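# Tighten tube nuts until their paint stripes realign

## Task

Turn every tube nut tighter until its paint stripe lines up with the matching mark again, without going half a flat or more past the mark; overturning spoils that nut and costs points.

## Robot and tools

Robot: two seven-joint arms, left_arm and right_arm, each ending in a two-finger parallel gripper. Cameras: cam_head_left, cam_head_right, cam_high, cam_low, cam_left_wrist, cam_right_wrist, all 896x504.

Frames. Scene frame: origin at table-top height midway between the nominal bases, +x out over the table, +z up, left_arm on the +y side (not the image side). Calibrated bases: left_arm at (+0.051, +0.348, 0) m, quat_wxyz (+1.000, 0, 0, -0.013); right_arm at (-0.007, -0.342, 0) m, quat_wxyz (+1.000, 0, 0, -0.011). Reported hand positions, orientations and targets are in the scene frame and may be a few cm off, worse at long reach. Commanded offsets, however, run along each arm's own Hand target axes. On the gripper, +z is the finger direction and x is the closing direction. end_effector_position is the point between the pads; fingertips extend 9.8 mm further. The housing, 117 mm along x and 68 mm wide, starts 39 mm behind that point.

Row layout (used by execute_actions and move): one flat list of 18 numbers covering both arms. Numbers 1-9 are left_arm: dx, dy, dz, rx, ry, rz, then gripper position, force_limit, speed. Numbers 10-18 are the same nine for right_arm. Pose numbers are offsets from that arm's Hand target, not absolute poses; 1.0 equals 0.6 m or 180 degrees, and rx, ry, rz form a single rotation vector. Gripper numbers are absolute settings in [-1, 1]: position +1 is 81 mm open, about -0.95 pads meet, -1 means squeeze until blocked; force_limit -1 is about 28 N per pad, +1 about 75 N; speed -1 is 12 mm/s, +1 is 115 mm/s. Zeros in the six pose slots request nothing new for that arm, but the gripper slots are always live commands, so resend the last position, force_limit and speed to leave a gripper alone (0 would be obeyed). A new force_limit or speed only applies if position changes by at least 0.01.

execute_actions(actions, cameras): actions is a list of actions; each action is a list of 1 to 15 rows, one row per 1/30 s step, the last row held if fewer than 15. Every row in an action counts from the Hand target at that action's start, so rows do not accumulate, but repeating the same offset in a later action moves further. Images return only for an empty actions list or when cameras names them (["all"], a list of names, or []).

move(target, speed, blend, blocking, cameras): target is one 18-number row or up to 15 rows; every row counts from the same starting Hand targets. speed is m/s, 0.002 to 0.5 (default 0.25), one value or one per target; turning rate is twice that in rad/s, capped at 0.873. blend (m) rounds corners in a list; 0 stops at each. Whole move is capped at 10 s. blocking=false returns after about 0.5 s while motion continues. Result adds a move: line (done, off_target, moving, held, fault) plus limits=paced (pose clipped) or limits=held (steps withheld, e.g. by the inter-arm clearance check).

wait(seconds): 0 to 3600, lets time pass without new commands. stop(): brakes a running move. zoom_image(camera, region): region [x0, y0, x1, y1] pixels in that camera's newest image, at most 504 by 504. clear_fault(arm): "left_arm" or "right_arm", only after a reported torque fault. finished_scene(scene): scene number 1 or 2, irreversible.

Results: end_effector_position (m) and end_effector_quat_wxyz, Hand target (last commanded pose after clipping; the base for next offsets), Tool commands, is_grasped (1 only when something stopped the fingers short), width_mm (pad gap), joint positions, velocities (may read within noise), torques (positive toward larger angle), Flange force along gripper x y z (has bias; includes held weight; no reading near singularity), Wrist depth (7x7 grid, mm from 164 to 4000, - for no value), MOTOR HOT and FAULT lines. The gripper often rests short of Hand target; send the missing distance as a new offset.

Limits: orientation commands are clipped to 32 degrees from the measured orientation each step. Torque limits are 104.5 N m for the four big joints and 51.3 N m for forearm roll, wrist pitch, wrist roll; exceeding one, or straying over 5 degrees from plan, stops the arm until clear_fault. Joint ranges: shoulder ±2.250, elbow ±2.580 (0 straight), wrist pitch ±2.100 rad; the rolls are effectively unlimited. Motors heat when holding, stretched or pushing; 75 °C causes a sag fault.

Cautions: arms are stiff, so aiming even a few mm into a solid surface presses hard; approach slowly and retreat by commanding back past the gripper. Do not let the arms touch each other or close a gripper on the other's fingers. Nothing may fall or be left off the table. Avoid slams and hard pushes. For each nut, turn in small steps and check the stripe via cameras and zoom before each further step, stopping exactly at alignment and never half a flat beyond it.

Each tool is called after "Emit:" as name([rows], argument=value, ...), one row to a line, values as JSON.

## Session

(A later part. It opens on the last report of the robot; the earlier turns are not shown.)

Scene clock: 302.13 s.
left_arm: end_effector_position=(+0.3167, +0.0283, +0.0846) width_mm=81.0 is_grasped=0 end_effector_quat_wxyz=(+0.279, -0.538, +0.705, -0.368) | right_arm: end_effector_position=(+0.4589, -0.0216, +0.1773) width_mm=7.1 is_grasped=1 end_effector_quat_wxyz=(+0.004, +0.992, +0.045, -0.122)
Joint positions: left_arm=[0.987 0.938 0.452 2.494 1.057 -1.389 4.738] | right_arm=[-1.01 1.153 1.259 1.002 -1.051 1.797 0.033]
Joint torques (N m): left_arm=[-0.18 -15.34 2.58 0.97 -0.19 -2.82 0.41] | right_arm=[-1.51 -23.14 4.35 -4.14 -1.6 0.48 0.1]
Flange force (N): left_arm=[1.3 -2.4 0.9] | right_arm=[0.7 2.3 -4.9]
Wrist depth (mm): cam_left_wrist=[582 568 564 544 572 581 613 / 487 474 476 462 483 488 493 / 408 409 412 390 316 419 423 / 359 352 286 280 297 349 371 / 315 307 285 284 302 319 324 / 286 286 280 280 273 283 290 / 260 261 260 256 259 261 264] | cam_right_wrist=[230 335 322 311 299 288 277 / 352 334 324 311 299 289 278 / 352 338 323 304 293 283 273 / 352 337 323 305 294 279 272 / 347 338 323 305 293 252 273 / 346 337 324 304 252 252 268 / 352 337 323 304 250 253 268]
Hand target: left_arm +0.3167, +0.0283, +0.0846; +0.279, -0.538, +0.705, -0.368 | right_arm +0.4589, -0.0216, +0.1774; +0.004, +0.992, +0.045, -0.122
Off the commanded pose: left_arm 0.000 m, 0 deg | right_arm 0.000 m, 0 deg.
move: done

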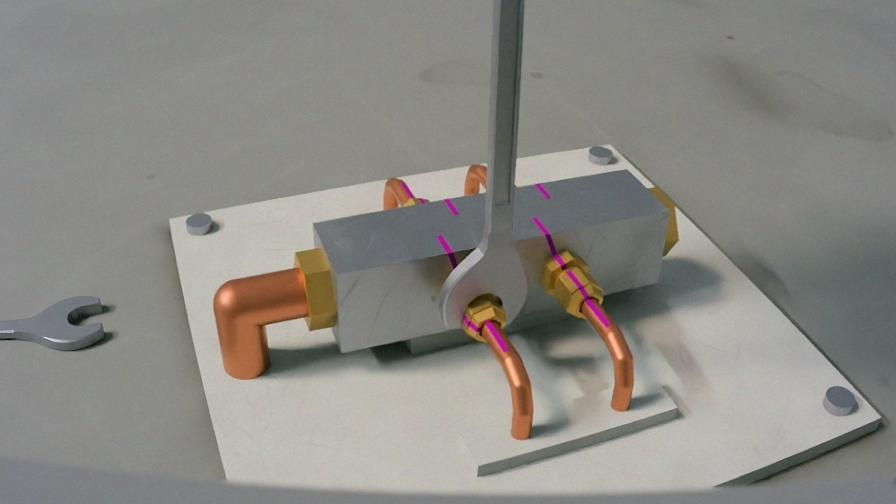

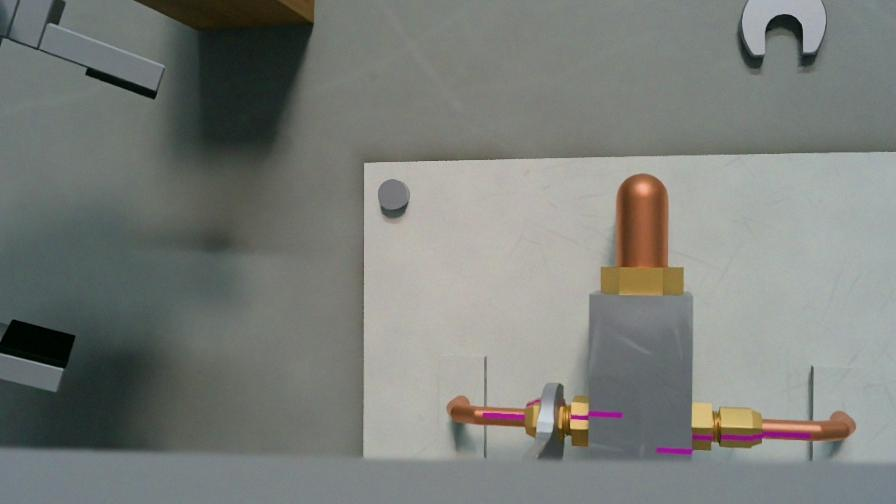

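Emit:
move([
  [0,0,0,0,0,0,1,1,1,0.0009,0.0411,0.0038,0.0539,0,-0.0134,-1,1,-0.4],
  [0,0,0,0,0,0,1,1,1,0.0036,0.0808,0.0144,0.1078,0,-0.0269,-1,1,-0.4],
  [0,0,0,0,0,0,1,1,1,0.0079,0.1181,0.0316,0.1617,0,-0.0403,-1,1,-0.4],
], speed=0.1, blend=[0.0015,0.0015,0], cameras=["cam_left_wrist","cam_right_wrist"])

Emit:
zoom_image(camera="cam_left_wrist", region=[430, 220, 550, 340])

Scene clock: 305.47 s.
left_arm: end_effector_position=(+0.3167, +0.0283, +0.0846) width_mm=81.0 is_grasped=0 end_effector_quat_wxyz=(+0.279, -0.538, +0.705, -0.368) | right_arm: end_effector_position=(+0.4653, -0.0921, +0.1576) width_mm=7.1 is_grasped=1 end_effector_quat_wxyz=(-0.253, +0.956, +0.075, -0.129)
Joint positions: left_arm=[0.987 0.938 0.452 2.494 1.057 -1.389 4.738] | right_arm=[-0.759 1.057 1.07 1.371 -1.264 1.728 0.578]
Joint torques (N m): left_arm=[-0.21 -15.36 2.62 0.96 -0.19 -2.8 0.38] | right_arm=[6.71 -13.64 7.31 0.11 3.36 -0.63 0.46]
Flange force (N): left_arm=[1.1 -2.1 0.9] | right_arm=[3.3 -21.4 -6.9]
Wrist depth (mm): cam_left_wrist=[584 564 562 570 574 579 613 / 488 471 479 463 466 489 493 / 409 409 412 390 318 419 423 / 361 351 286 287 297 348 371 / 316 307 285 289 303 320 324 / 285 286 279 280 273 283 290 / 260 262 260 256 260 260 264] | cam_right_wrist=[257 305 344 415 397 381 364 / 287 422 378 389 375 360 344 / 407 398 380 367 353 339 328 / 383 375 361 339 328 314 307 / 366 357 343 325 312 296 295 / 352 339 326 311 260 256 281 / 334 324 312 291 246 251 263]
Hand target: left_arm +0.3167, +0.0283, +0.0846; +0.279, -0.538, +0.705, -0.368 | right_arm +0.4653, -0.0921, +0.1576; -0.253, +0.956, +0.075, -0.129
Off the commanded pose: left_arm 0.000 m, 0 deg | right_arm 0.000 m, 0 deg.
move: done

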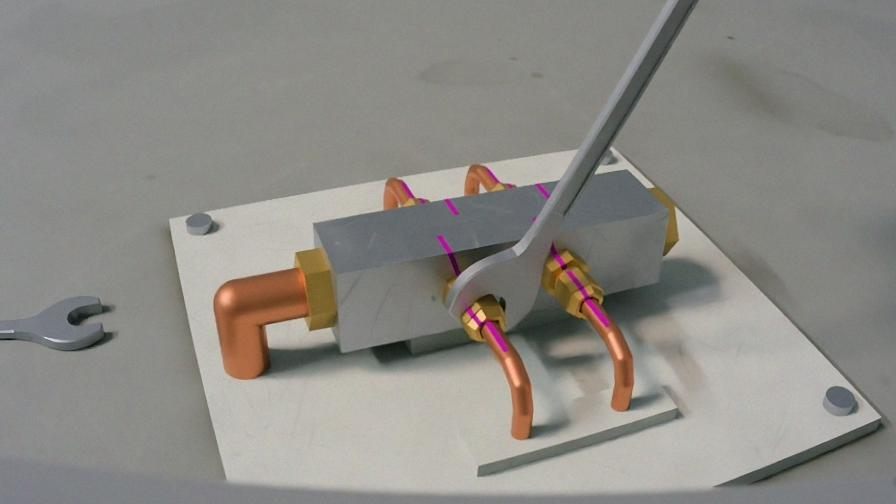

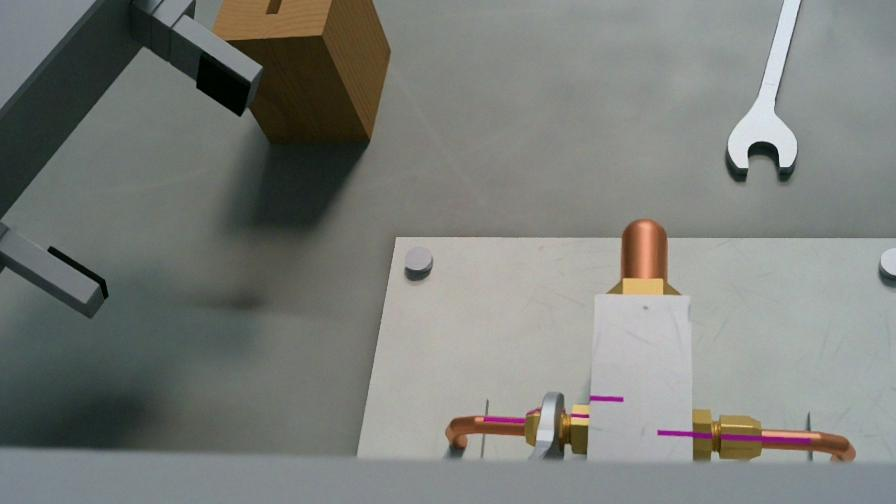

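Scaled by 4.200 from the camera's image (finer frame: 1280x720).

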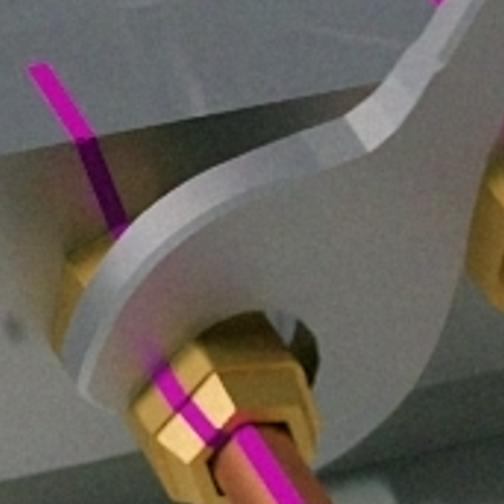

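Emit:
move([
  [0,0,0,0,0,0,1,1,1,0.0009,0.0411,0.0038,0.0539,0,-0.0134,-1,1,-0.4],
  [0,0,0,0,0,0,1,1,1,0.0036,0.0808,0.0144,0.1078,0,-0.0269,-1,1,-0.4],
], speed=0.08, blend=[0.0015,0], cameras=["cam_left_wrist","cam_right_wrist"])

Emit:
zoom_image(camera="cam_left_wrist", region=[430, 235, 530, 335])

Emit:
zoom_image(camera="cam_right_wrist", region=[500, 370, 600, 450])

Scene clock: 308.47 s.
left_arm: end_effector_position=(+0.3167, +0.0283, +0.0846) width_mm=81.0 is_grasped=0 end_effector_quat_wxyz=(+0.279, -0.538, +0.705, -0.368) | right_arm: end_effector_position=(+0.4686, -0.1293, +0.1255) width_mm=7.1 is_grasped=1 end_effector_quat_wxyz=(-0.416, +0.896, +0.092, -0.129)
Joint positions: left_arm=[0.987 0.938 0.452 2.494 1.057 -1.389 4.738] | right_arm=[-0.505 1.144 0.885 1.426 -1.399 1.83 0.888]
Joint torques (N m): left_arm=[-0.17 -15.33 2.52 0.94 -0.15 -2.82 0.42] | right_arm=[5.59 3.65 6.29 2.76 6.6 -7.25 0.78]
Flange force (N): left_arm=[1.2 -2.5 0.9] | right_arm=[1.9 -47.0 -21.9]
Wrist depth (mm): cam_left_wrist=[584 563 568 569 573 579 258 / 490 473 478 463 484 468 492 / 408 409 412 391 317 405 422 / 360 352 286 287 296 349 371 / 314 308 285 288 302 319 323 / 285 285 279 280 273 282 291 / 261 261 260 256 259 260 264] | cam_right_wrist=[287 319 619 588 560 534 511 / 281 344 383 498 490 473 452 / 296 488 407 439 431 412 401 / 285 434 411 397 385 370 359 / 397 382 371 352 341 326 323 / 362 351 341 323 268 266 296 / 329 323 313 291 243 252 267]
Hand target: left_arm +0.3167, +0.0283, +0.0846; +0.279, -0.538, +0.705, -0.368 | right_arm +0.4686, -0.1294, +0.1255; -0.416, +0.896, +0.092, -0.129
Off the commanded pose: left_arm 0.000 m, 0 deg | right_arm 0.000 m, 0 deg.
move: done

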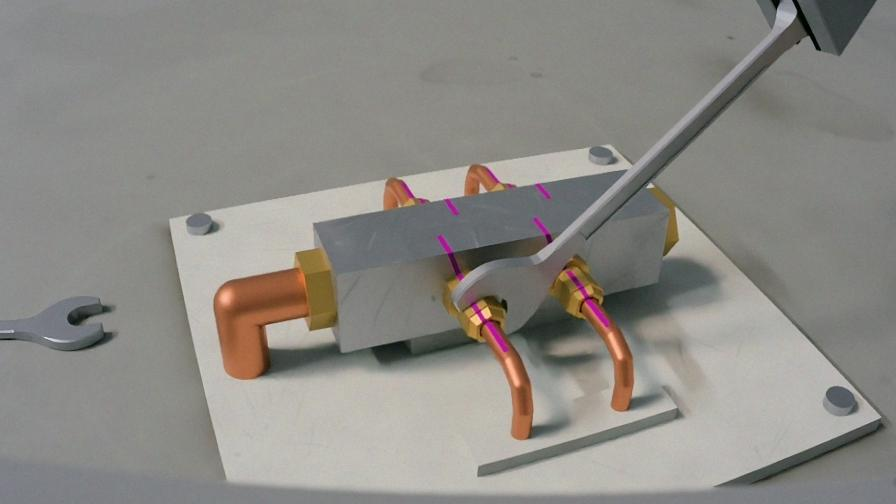

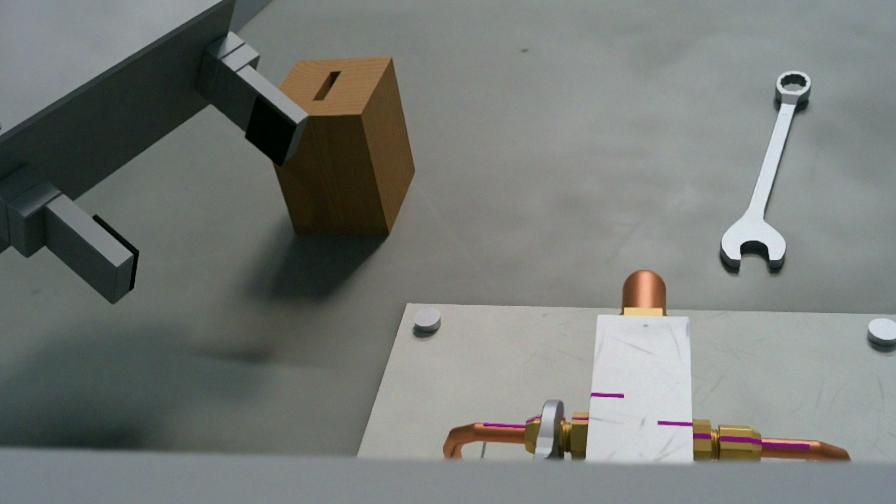

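Scaled by 5.040 from the camera's image (finer frame: 1280x720).

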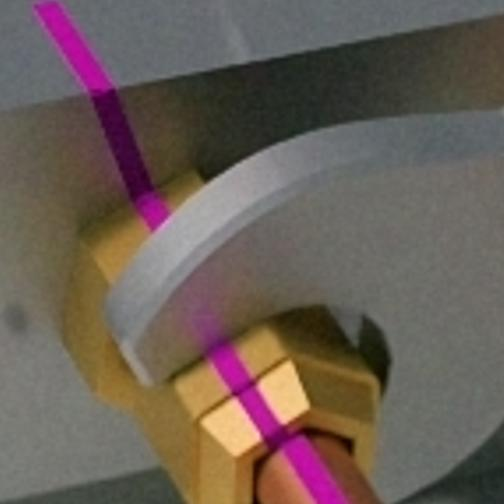

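Scaled by 5.040 from the camera's image (finer frame: 1280x720).

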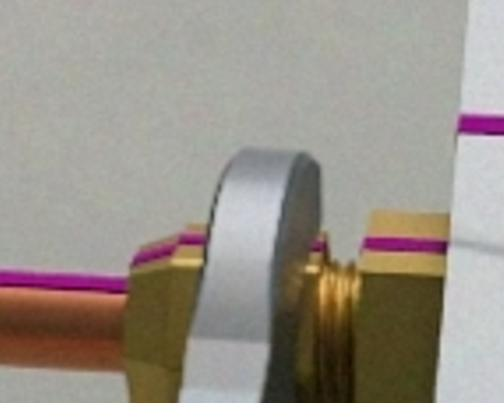

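Emit:
zoom_image(camera="cam_left_wrist", region=[444, 270, 514, 332])

Scaled by 7.200 from the camera's image (finer frame: 1280x720).

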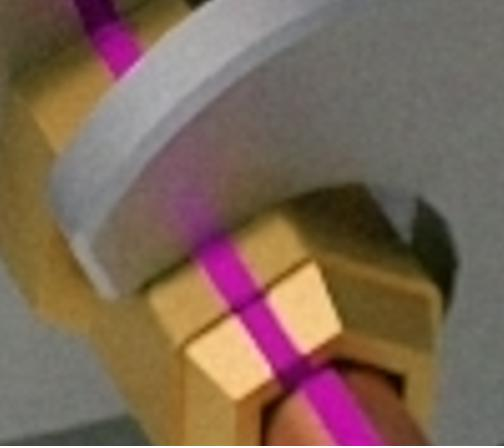

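Emit:
zoom_image(camera="cam_right_wrist", region=[520, 390, 595, 460])

Scaled by 6.720 from the camera's image (finer frame: 1280x720).

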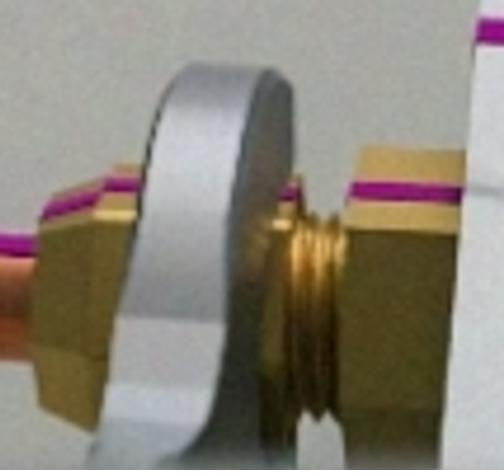

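Emit:
move(target=[0,0,0,0,0,0,1,1,1,0.0003,0.0206,0.0013,0.0269,0,-0.0067,-1,1,-0.4], speed=0.08, cameras=["cam_left_wrist","cam_right_wrist"])

Emit:
zoom_image(camera="cam_left_wrist", region=[444, 270, 514, 332])

Emit:
zoom_image(camera="cam_right_wrist", region=[520, 390, 595, 460])

Scene clock: 310.70 s.
left_arm: end_effector_position=(+0.3167, +0.0283, +0.0846) width_mm=81.0 is_grasped=0 end_effector_quat_wxyz=(+0.279, -0.538, +0.705, -0.368) | right_arm: end_effector_position=(+0.4693, -0.1366, +0.1155) width_mm=7.1 is_grasped=1 end_effector_quat_wxyz=(-0.455, +0.876, +0.096, -0.128)
Joint positions: left_arm=[0.987 0.938 0.452 2.494 1.057 -1.389 4.738] | right_arm=[-0.445 1.184 0.837 1.417 -1.428 1.865 0.951]
Joint torques (N m): left_arm=[-0.19 -15.36 2.65 0.9 -0.23 -2.85 0.37] | right_arm=[1.88 8.87 4.55 2.98 6.55 -9.4 0.88]
Flange force (N): left_arm=[1.1 -2.2 0.8] | right_arm=[0.5 -53.7 -30.4]
Wrist depth (mm): cam_left_wrist=[583 561 563 569 574 577 264 / 488 473 477 464 483 486 494 / 409 411 412 389 404 395 424 / 360 352 285 287 293 349 371 / 314 308 285 289 304 320 324 / 285 286 279 280 273 283 290 / 260 262 260 256 260 260 264] | cam_right_wrist=[296 324 706 678 644 612 583 / 284 351 410 557 543 524 500 / 286 509 405 473 458 445 434 / 292 453 422 418 403 387 378 / 407 396 384 372 350 336 339 / 366 354 345 327 269 270 303 / 328 323 314 291 239 251 268]
Hand target: left_arm +0.3167, +0.0283, +0.0846; +0.279, -0.538, +0.705, -0.368 | right_arm +0.4693, -0.1366, +0.1155; -0.455, +0.876, +0.096, -0.128
Off the commanded pose: left_arm 0.000 m, 0 deg | right_arm 0.000 m, 0 deg.
move: done

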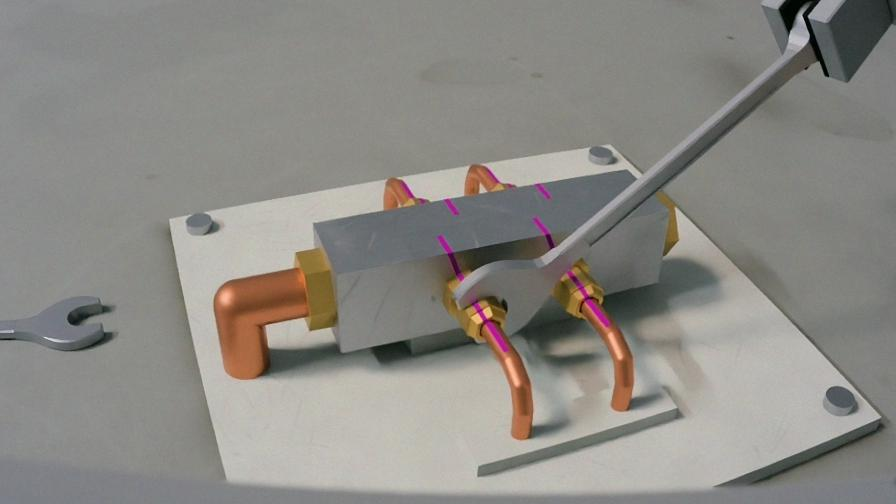

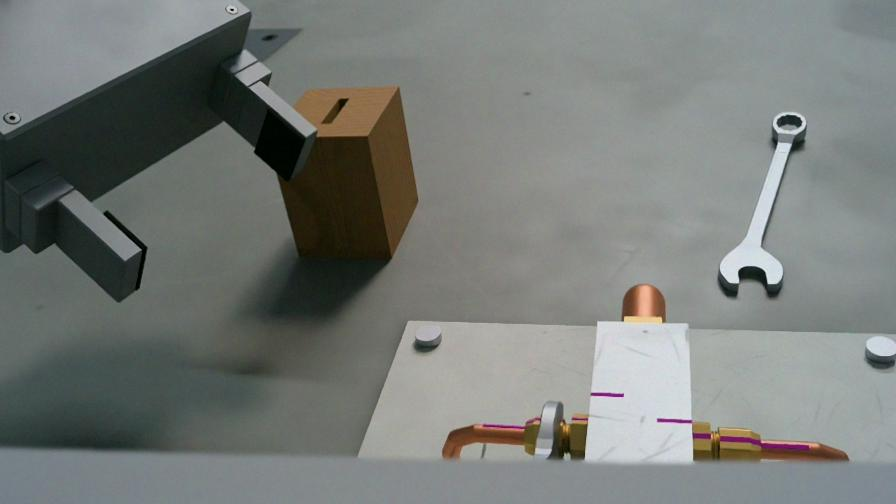

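Scaled by 7.200 from the camera's image (finer frame: 1280x720).

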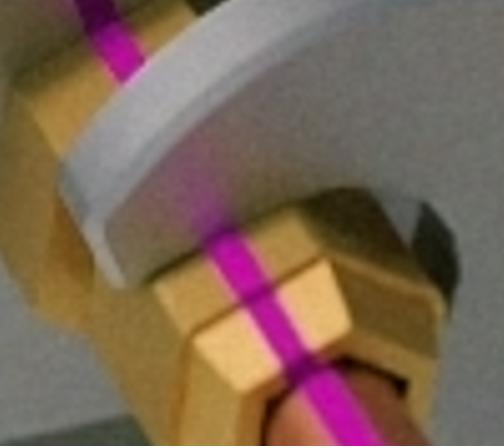

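Scaled by 6.720 from the camera's image (finer frame: 1280x720).

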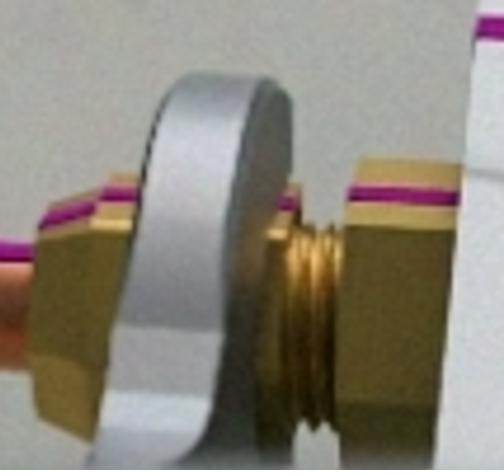

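Emit:
move(target=[0,0,0,0,0,0,1,1,1,-0.0001,-0.0165,-0.0006,-0.02156,0,0.00538,-1,1,-0.4], speed=0.08)

Emit:
move([
  [0,0,0,0,0,0,1,1,1,-0.0039,0.0034,-0.0158,0,0,0,-1,1,-0.4],
  [0,0,0,0,0,0,1,1,1,-0.0118,0.0102,-0.0474,0,0,0,-1,1,-0.4],
], speed=0.1, cameras=["cam_left_wrist","cam_right_wrist"])

Emit:
zoom_image(camera="cam_left_wrist", region=[430, 250, 520, 340])

Emit:
zoom_image(camera="cam_right_wrist", region=[520, 360, 620, 450])

Scene clock: 312.30 s.
left_arm: end_effector_position=(+0.3167, +0.0283, +0.0846) width_mm=81.0 is_grasped=0 end_effector_quat_wxyz=(+0.279, -0.538, +0.705, -0.368) | right_arm: end_effector_position=(+0.4688, -0.1313, +0.1237) width_mm=7.1 is_grasped=1 end_effector_quat_wxyz=(-0.423, +0.892, +0.093, -0.129)
Joint positions: left_arm=[0.987 0.938 0.452 2.494 1.057 -1.389 4.738] | right_arm=[-0.492 1.151 0.875 1.425 -1.404 1.838 0.901]
Joint torques (N m): left_arm=[-0.27 -15.38 2.56 0.93 -0.14 -2.84 0.42] | right_arm=[-1.45 -19.52 3.32 -2.95 -0.39 1.47 0]
Flange force (N): left_arm=[1.2 -2.2 0.9] | right_arm=[1.5 -3.5 -6.6]
Wrist depth (mm): cam_left_wrist=[585 564 567 572 575 580 259 / 488 472 477 464 485 470 492 / 408 409 412 392 336 409 423 / 359 352 285 286 289 348 370 / 314 307 285 288 303 320 324 / 285 285 279 280 272 284 290 / 260 261 260 257 260 260 264] | cam_right_wrist=[287 322 623 595 565 538 514 / 282 348 385 500 491 472 452 / 280 490 409 439 431 412 400 / 291 432 411 396 382 369 358 / 396 382 370 350 337 317 319 / 360 348 338 320 262 260 292 / 326 320 310 289 238 252 263]
Hand target: left_arm +0.3167, +0.0283, +0.0846; +0.279, -0.538, +0.705, -0.368 | right_arm +0.4688, -0.1313, +0.1238; -0.423, +0.892, +0.093, -0.129
Off the commanded pose: left_arm 0.000 m, 0 deg | right_arm 0.000 m, 0 deg.
move: done

Scene clock: 313.07 s.
left_arm: end_effector_position=(+0.3167, +0.0283, +0.0846) width_mm=81.0 is_grasped=0 end_effector_quat_wxyz=(+0.279, -0.538, +0.705, -0.368) | right_arm: end_effector_position=(+0.4712, -0.1579, +0.1374) width_mm=7.1 is_grasped=1 end_effector_quat_wxyz=(-0.423, +0.892, +0.093, -0.129)
Joint positions: left_arm=[0.987 0.938 0.452 2.494 1.057 -1.389 4.738] | right_arm=[-0.447 1.136 0.891 1.409 -1.369 1.876 0.915]
Joint torques (N m): left_arm=[-0.19 -15.37 2.63 0.98 -0.16 -2.83 0.44] | right_arm=[0.16 -20.17 4.42 -3.06 -0.35 1.25 -0.07]
Flange force (N): left_arm=[1.3 -2.4 1.1] | right_arm=[1.4 -4.1 -3.6]
Wrist depth (mm): cam_left_wrist=[582 560 567 571 574 582 559 / 489 474 477 466 482 471 492 / 408 411 412 392 404 393 423 / 359 352 286 286 283 348 369 / 314 307 286 289 304 320 323 / 285 286 280 281 273 282 290 / 260 262 260 257 260 260 264] | cam_right_wrist=[307 334 655 626 596 565 541 / 296 369 406 524 521 499 474 / 310 509 440 462 449 436 421 / 455 430 438 417 403 389 377 / 418 407 392 373 353 336 339 / 379 367 356 337 279 280 311 / 346 337 326 311 254 255 284]
Hand target: left_arm +0.3167, +0.0283, +0.0846; +0.279, -0.538, +0.705, -0.368 | right_arm +0.4712, -0.1579, +0.1374; -0.423, +0.892, +0.093, -0.129
Off the commanded pose: left_arm 0.000 m, 0 deg | right_arm 0.000 m, 0 deg.
move: done

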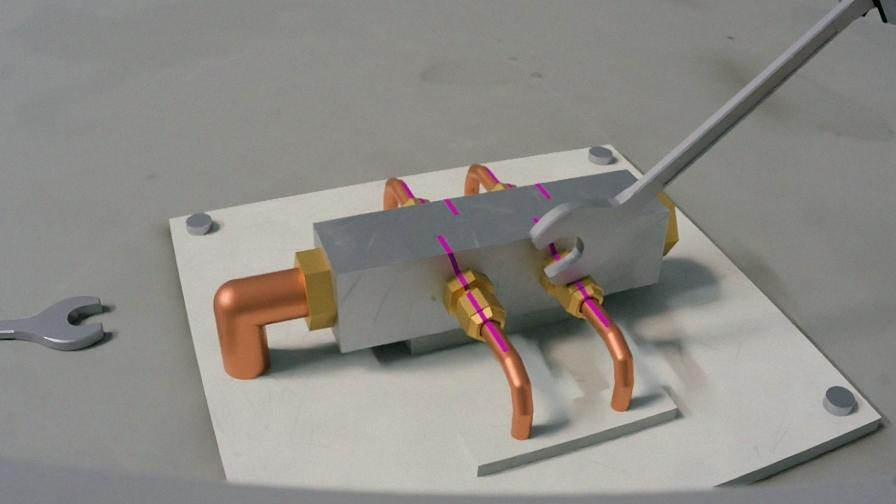

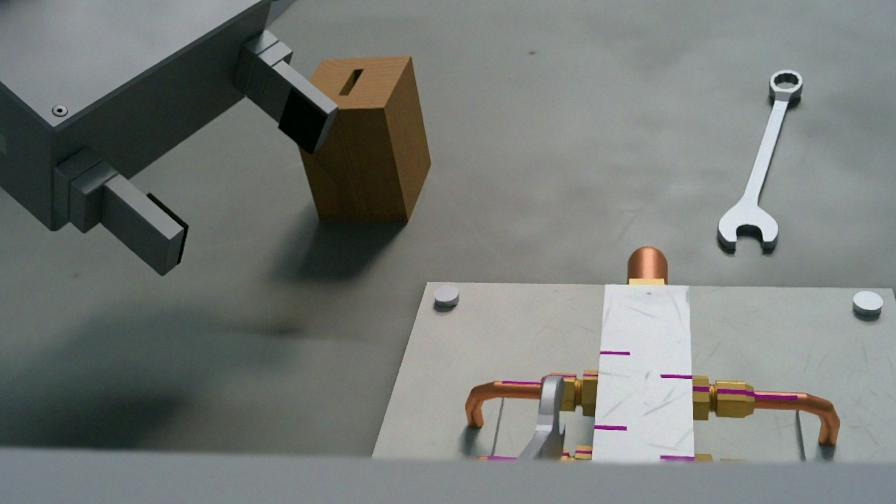

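Scaled by 5.600 from the camera's image (finer frame: 1280x720).

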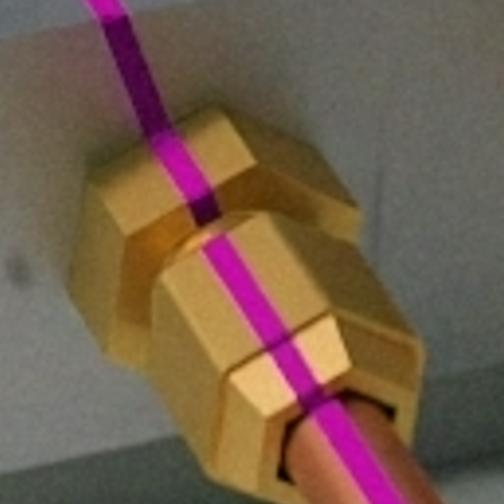

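Scaled by 5.040 from the camera's image (finer frame: 1280x720).

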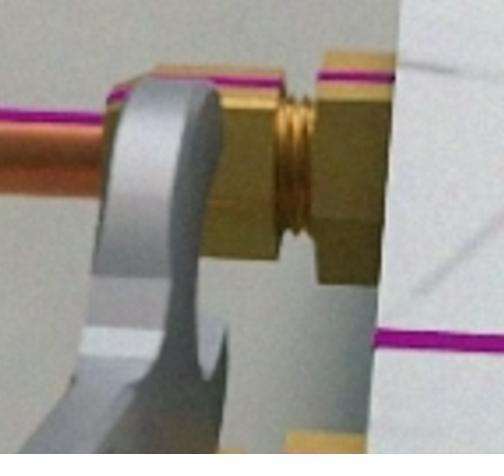

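Emit:
move(target=[0,0,0,0,0,0,1,1,1,-0.0253,-0.1298,-0.1015,0,0,0,-1,1,-0.4], speed=0.2, cameras=["all"])

Emit:
zoom_image(camera="cam_left_wrist", region=[430, 220, 630, 350])

Emit:
zoom_image(camera="cam_right_wrist", region=[460, 250, 860, 460])

Scene clock: 314.57 s.
left_arm: end_effector_position=(+0.3167, +0.0283, +0.0846) width_mm=81.0 is_grasped=0 end_effector_quat_wxyz=(+0.279, -0.538, +0.705, -0.368) | right_arm: end_effector_position=(+0.4711, -0.1579, +0.2373) width_mm=7.1 is_grasped=1 end_effector_quat_wxyz=(-0.423, +0.892, +0.093, -0.129)
Joint positions: left_arm=[0.987 0.938 0.452 2.494 1.057 -1.389 4.738] | right_arm=[-0.46 0.983 0.943 1.347 -1.318 1.978 0.762]
Joint torques (N m): left_arm=[-0.17 -15.29 2.58 0.94 -0.17 -2.84 0.39] | right_arm=[-0.56 -22.31 3.16 -4.6 -2.07 2.42 0.08]
Flange force (N): left_arm=[1.2 -2.5 0.9] | right_arm=[0.9 0.4 -2.2]
Wrist depth (mm): cam_left_wrist=[583 561 565 570 573 581 614 / 488 475 476 464 483 488 492 / 408 411 412 391 335 419 423 / 360 351 286 286 297 348 370 / 315 307 285 288 303 319 323 / 285 286 279 281 274 282 290 / 261 261 260 256 259 261 264] | cam_right_wrist=[409 675 906 859 818 778 742 / 352 418 787 746 712 684 656 / 377 393 416 660 635 611 588 / 357 374 436 559 569 550 532 / 389 371 529 511 512 494 481 / 519 377 489 479 461 449 438 / 478 465 451 439 414 404 401]
Hand target: left_arm +0.3167, +0.0283, +0.0846; +0.279, -0.538, +0.705, -0.368 | right_arm +0.4712, -0.1580, +0.2374; -0.424, +0.892, +0.093, -0.129
Off the commanded pose: left_arm 0.000 m, 0 deg | right_arm 0.000 m, 0 deg.
move: done

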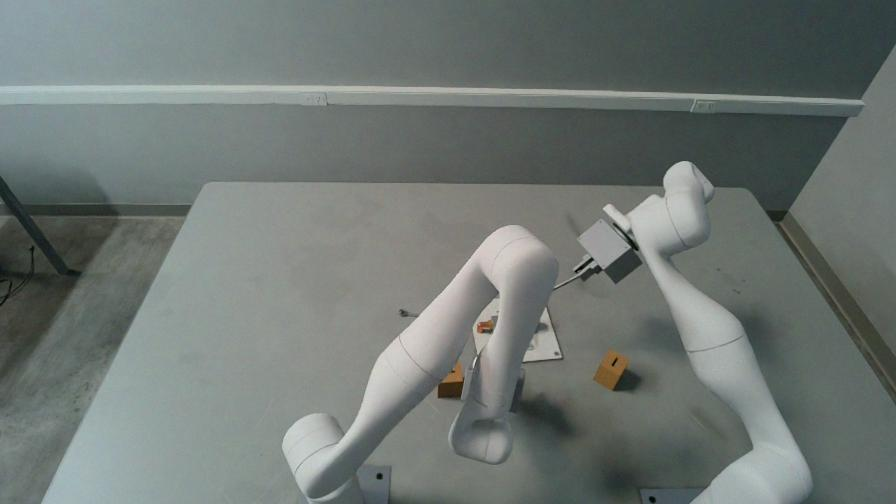

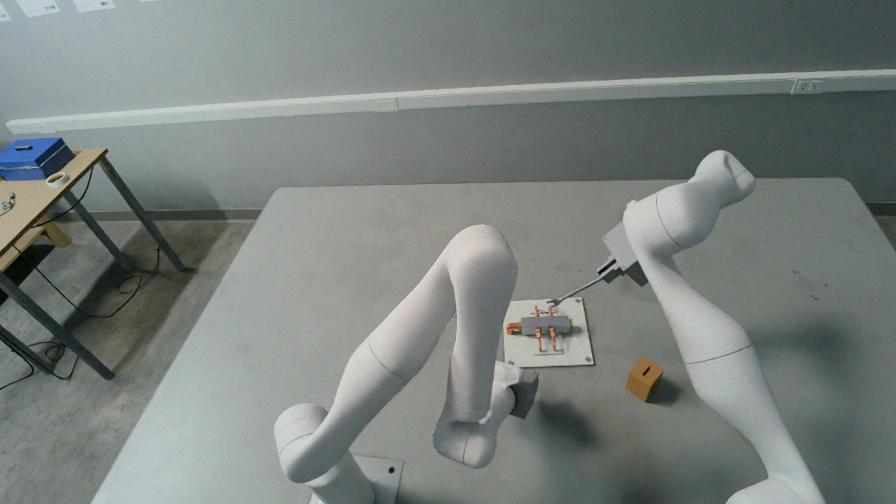

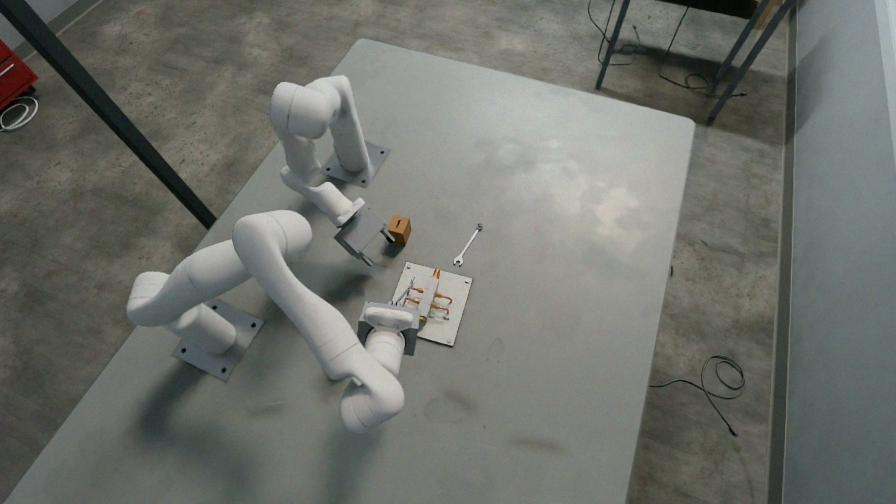

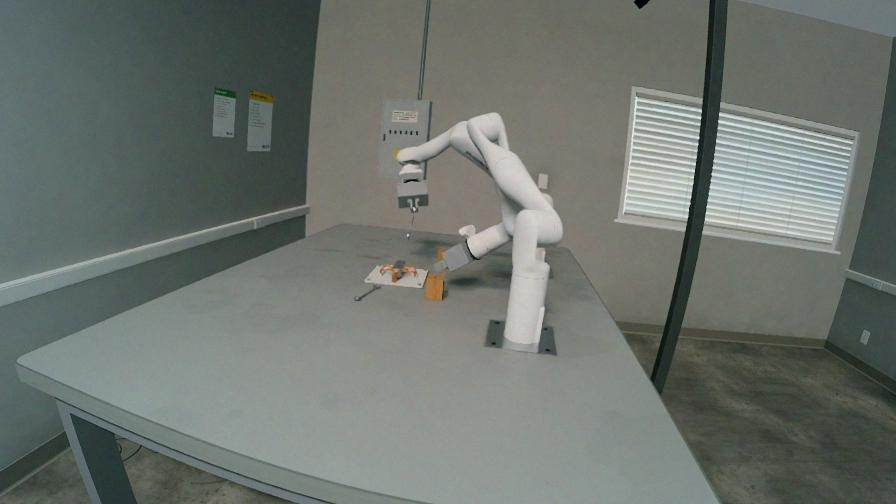

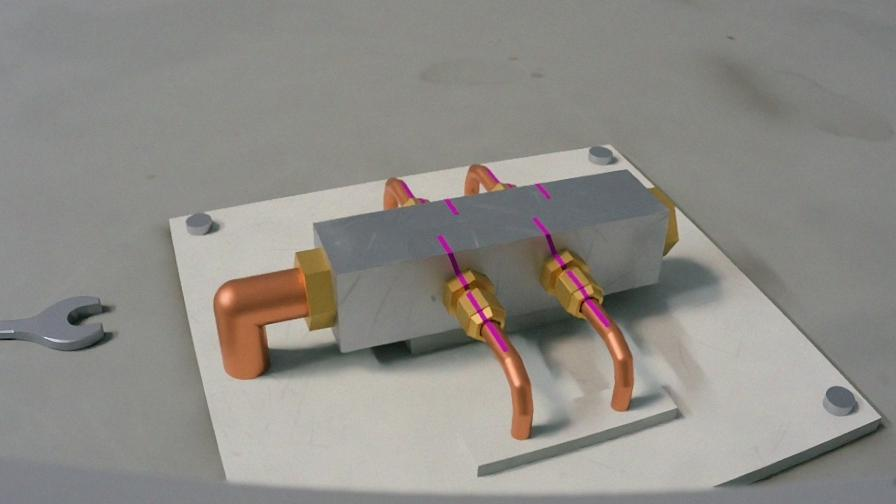

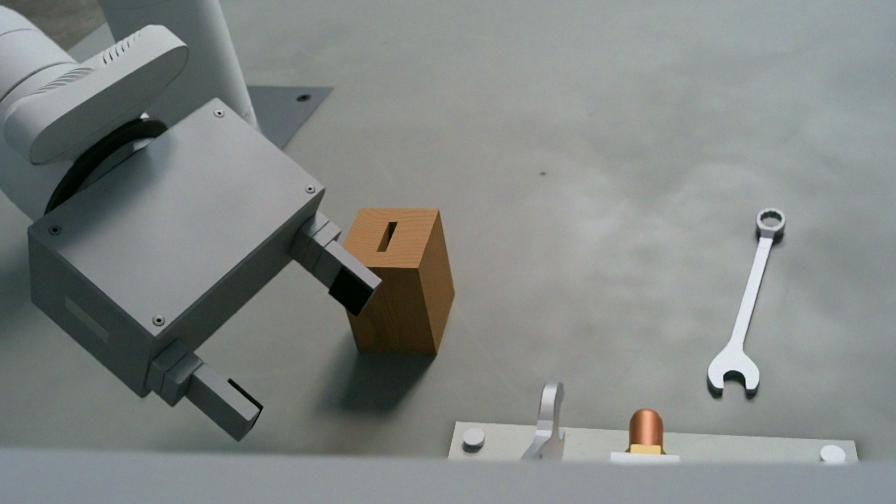

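Scaled by 2.520 from the camera's image (finer frame: 1280x720).

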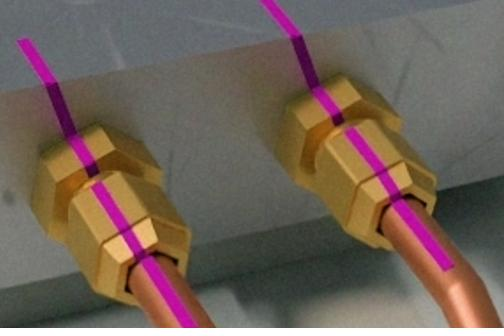

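Scaled by 1.260 from the camera's image (finer frame: 1280x720).

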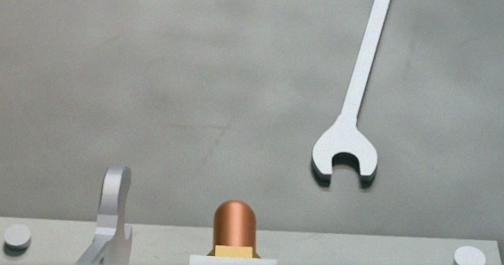

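Emit:
move(target=[0,0,0,0,0,0,1,1,1,-0.065,0.3234,-0.297,-0.0395,0.1188,-0.4842,-1,1,-0.4], speed=0.25, cameras=["cam_head_right","cam_high","cam_right_wrist"])

Scene clock: 322.13 s.
left_arm: end_effector_position=(+0.3167, +0.0283, +0.0846) width_mm=81.0 is_grasped=0 end_effector_quat_wxyz=(+0.279, -0.538, +0.705, -0.368) | right_arm: end_effector_position=(+0.5000, -0.4201, +0.2004) width_mm=7.1 is_grasped=1 end_effector_quat_wxyz=(-0.353, +0.612, +0.612, +0.354)
Joint positions: left_arm=[0.987 0.938 0.452 2.494 1.057 -1.389 4.738] | right_arm=[0.188 1.078 0.727 1.226 -1.268 1.998 2.579]
Joint torques (N m): left_arm=[-0.22 -15.31 2.56 0.93 -0.19 -2.81 0.39] | right_arm=[-0.63 -23.86 2.01 -4.64 -1.98 2.73 0.01]
Flange force (N): left_arm=[1.2 -2.3 0.7] | right_arm=[-0.9 0.4 -2.0]
Wrist depth (mm): cam_left_wrist=[584 563 566 569 573 584 612 / 487 472 477 464 482 487 493 / 407 409 412 391 336 419 424 / 359 353 286 287 297 348 371 / 315 307 285 288 304 320 324 / 285 285 279 281 273 283 290 / 260 261 260 256 260 260 264] | cam_right_wrist=[290 336 335 513 639 570 3994 / 291 348 384 516 666 1096 - / 291 347 416 505 681 1105 3767 / 291 349 416 503 684 1109 3900 / 291 349 417 493 686 1114 3418 / 292 349 417 506 685 1122 3315 / 292 349 418 485 686 1122 3900]
Hand target: left_arm +0.3167, +0.0283, +0.0846; +0.279, -0.538, +0.705, -0.368 | right_arm +0.5000, -0.4201, +0.2004; -0.353, +0.612, +0.612, +0.354
Off the commanded pose: left_arm 0.000 m, 0 deg | right_arm 0.000 m, 0 deg.
move: done

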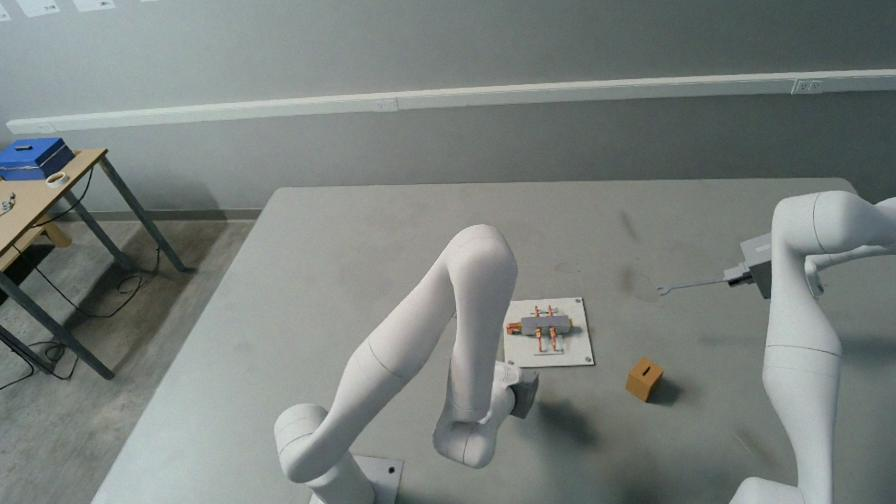

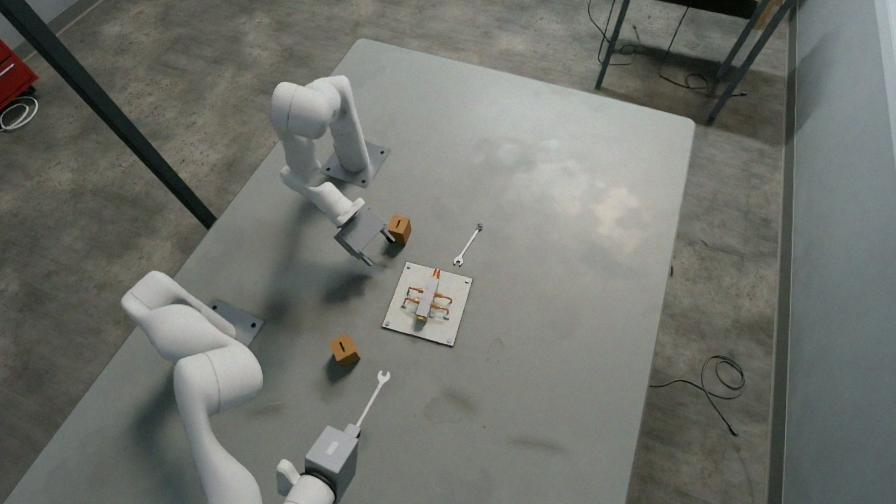

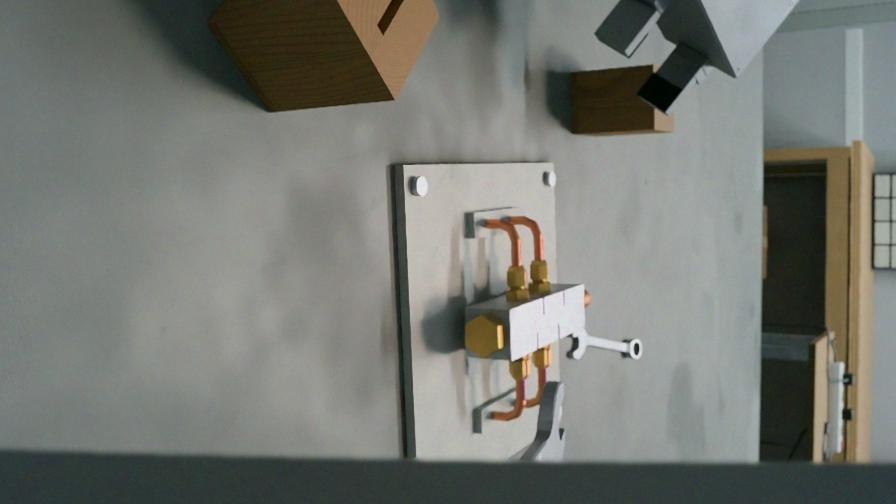

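Emit:
move(target=[0,0,0,0,0,0,1,1,1,-0.2092,0,0.1208,0,0,0,-1,1,-0.4], speed=0.2, cameras=["cam_head_right","cam_high"])

Emit:
zoom_image(camera="cam_head_right", region=[600, 200, 860, 380])

Scene clock: 323.77 s.
left_arm: end_effector_position=(+0.3167, +0.0283, +0.0846) width_mm=81.0 is_grasped=0 end_effector_quat_wxyz=(+0.279, -0.538, +0.705, -0.368) | right_arm: end_effector_position=(+0.5001, -0.4201, +0.0555) width_mm=7.1 is_grasped=1 end_effector_quat_wxyz=(-0.353, +0.612, +0.612, +0.354)
Joint positions: left_arm=[0.987 0.938 0.452 2.494 1.057 -1.389 4.738] | right_arm=[0.211 1.319 0.672 1.212 -1.325 1.86 2.742]
Joint torques (N m): left_arm=[-0.19 -15.32 2.61 0.89 -0.18 -2.84 0.39] | right_arm=[-0.6 -24.73 1.93 -3.42 -1.63 2.92 0.01]
Flange force (N): left_arm=[1.0 -2.4 0.8] | right_arm=[-1.4 0.8 -2.2]
Wrist depth (mm): cam_left_wrist=[582 563 566 569 573 584 613 / 487 473 478 465 483 486 491 / 409 409 411 391 335 419 423 / 359 352 286 286 298 348 370 / 316 307 285 288 303 319 324 / 285 286 279 280 273 283 290 / 260 262 260 256 260 260 265] | cam_right_wrist=[- - 184 235 284 272 539 / - - 184 223 306 480 590 / - - 185 224 306 452 1149 / - - 185 237 307 454 1151 / - - 185 237 308 423 1176 / - - 185 238 309 421 1190 / - - 186 226 335 461 1188]
Hand target: left_arm +0.3167, +0.0283, +0.0846; +0.279, -0.538, +0.705, -0.368 | right_arm +0.5001, -0.4201, +0.0555; -0.353, +0.612, +0.612, +0.354
Off the commanded pose: left_arm 0.000 m, 0 deg | right_arm 0.000 m, 0 deg.
move: done

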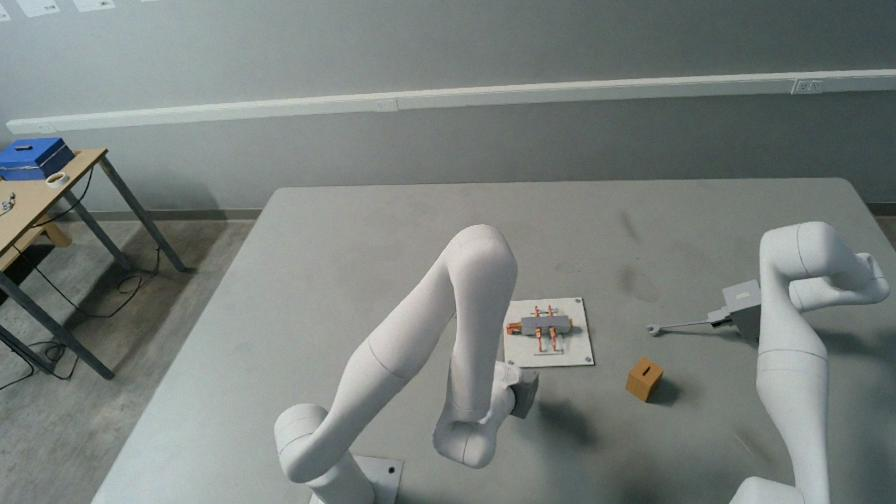

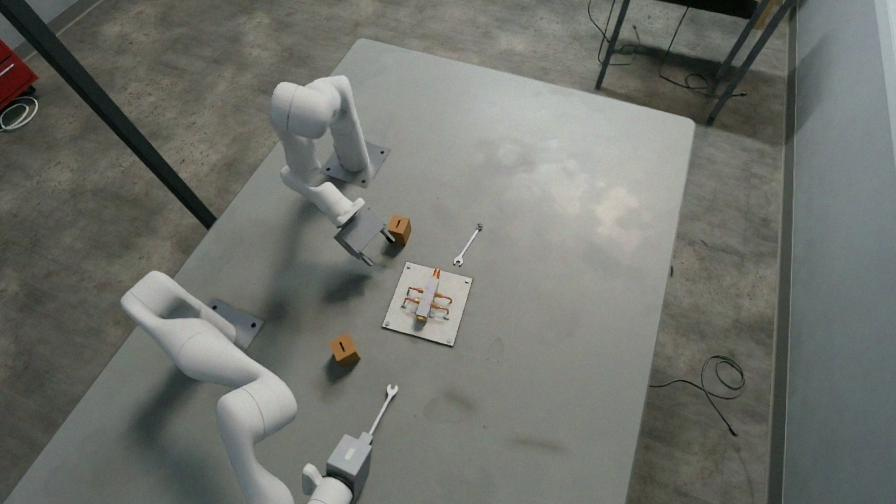

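Scaled by 1.938 from the camera's image (finer frame: 1280x720).

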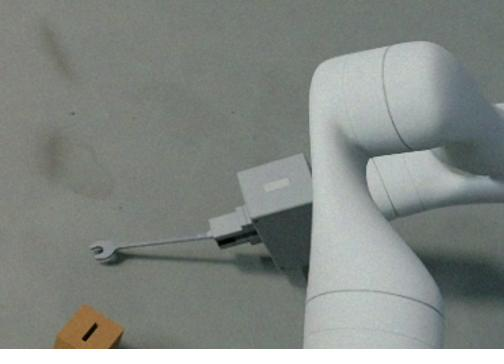

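Emit:
move(target=[0,0,0,0,0,0,1,1,1,-0.0087,0,0.005,0,0,0,-1,1,-0.4], speed=0.04)

Emit:
move(target=[0,0,0,0,0,0,1,1,1,-0.0043,0,0.0025,0,0,0,-1,1,-0.4], speed=0.03, cameras=["cam_right_wrist"])

Scene clock: 324.57 s.
left_arm: end_effector_position=(+0.3167, +0.0283, +0.0846) width_mm=81.0 is_grasped=0 end_effector_quat_wxyz=(+0.279, -0.538, +0.705, -0.368) | right_arm: end_effector_position=(+0.5001, -0.4201, +0.0495) width_mm=7.1 is_grasped=1 end_effector_quat_wxyz=(-0.353, +0.612, +0.612, +0.354)
Joint positions: left_arm=[0.987 0.938 0.452 2.494 1.057 -1.389 4.738] | right_arm=[0.213 1.33 0.669 1.208 -1.328 1.854 2.746]
Joint torques (N m): left_arm=[-0.23 -15.3 2.54 0.93 -0.19 -2.85 0.4] | right_arm=[-0.61 -24.63 1.92 -3.35 -1.62 2.95 0]
Flange force (N): left_arm=[1.3 -2.5 0.7] | right_arm=[-1.2 0.8 -2.2]
Wrist depth (mm): cam_left_wrist=[582 562 565 570 571 581 613 / 488 474 476 462 483 488 493 / 408 410 410 391 335 421 424 / 359 352 285 287 297 349 369 / 315 307 284 289 303 319 323 / 285 286 280 280 273 282 290 / 261 261 259 256 260 260 264] | cam_right_wrist=[- - 180 220 284 272 458 / - - 180 221 307 449 590 / - - 180 221 309 422 1069 / - - 181 222 310 423 1073 / - - 181 222 310 417 1089 / - - 173 223 312 417 1107 / - - 182 211 313 428 1112]
Hand target: left_arm +0.3167, +0.0283, +0.0846; +0.279, -0.538, +0.705, -0.368 | right_arm +0.5001, -0.4201, +0.0495; -0.353, +0.612, +0.612, +0.354
Off the commanded pose: left_arm 0.000 m, 0 deg | right_arm 0.000 m, 0 deg.
move: done

Scene clock: 325.07 s.
left_arm: end_effector_position=(+0.3167, +0.0283, +0.0846) width_mm=81.0 is_grasped=0 end_effector_quat_wxyz=(+0.279, -0.538, +0.705, -0.368) | right_arm: end_effector_position=(+0.5001, -0.4201, +0.0465) width_mm=7.1 is_grasped=1 end_effector_quat_wxyz=(-0.353, +0.612, +0.612, +0.354)
Joint positions: left_arm=[0.987 0.938 0.452 2.494 1.057 -1.389 4.738] | right_arm=[0.213 1.335 0.668 1.206 -1.33 1.852 2.748]
Joint torques (N m): left_arm=[-0.18 -15.31 2.65 0.91 -0.15 -2.84 0.41] | right_arm=[-1.19 -22.04 2.49 -3.15 -0.95 1.23 -0.01]
Flange force (N): left_arm=[1.0 -2.5 1.0] | right_arm=[2.8 0.7 -5.8]
Wrist depth (mm): cam_left_wrist=[580 561 568 571 573 582 616 / 489 473 477 462 482 489 493 / 407 410 412 392 336 420 423 / 360 351 286 287 297 349 370 / 314 307 285 288 304 320 323 / 285 285 280 281 273 283 290 / 260 262 260 256 259 260 264] | cam_right_wrist=[- - 174 213 278 272 451 / - - 174 214 298 436 590 / - - 175 215 299 407 1049 / - - 175 215 300 409 1047 / - - 176 216 301 412 1061 / - - 176 216 279 412 1091 / - - 176 216 303 416 1089]
Hand target: left_arm +0.3167, +0.0283, +0.0846; +0.279, -0.538, +0.705, -0.368 | right_arm +0.5001, -0.4201, +0.0465; -0.353, +0.612, +0.612, +0.354
Off the commanded pose: left_arm 0.000 m, 0 deg | right_arm 0.000 m, 0 deg.
move: done

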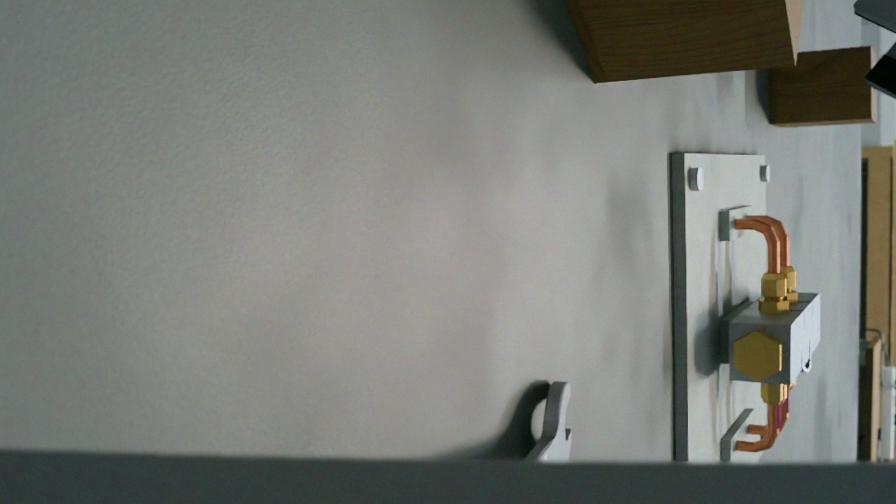

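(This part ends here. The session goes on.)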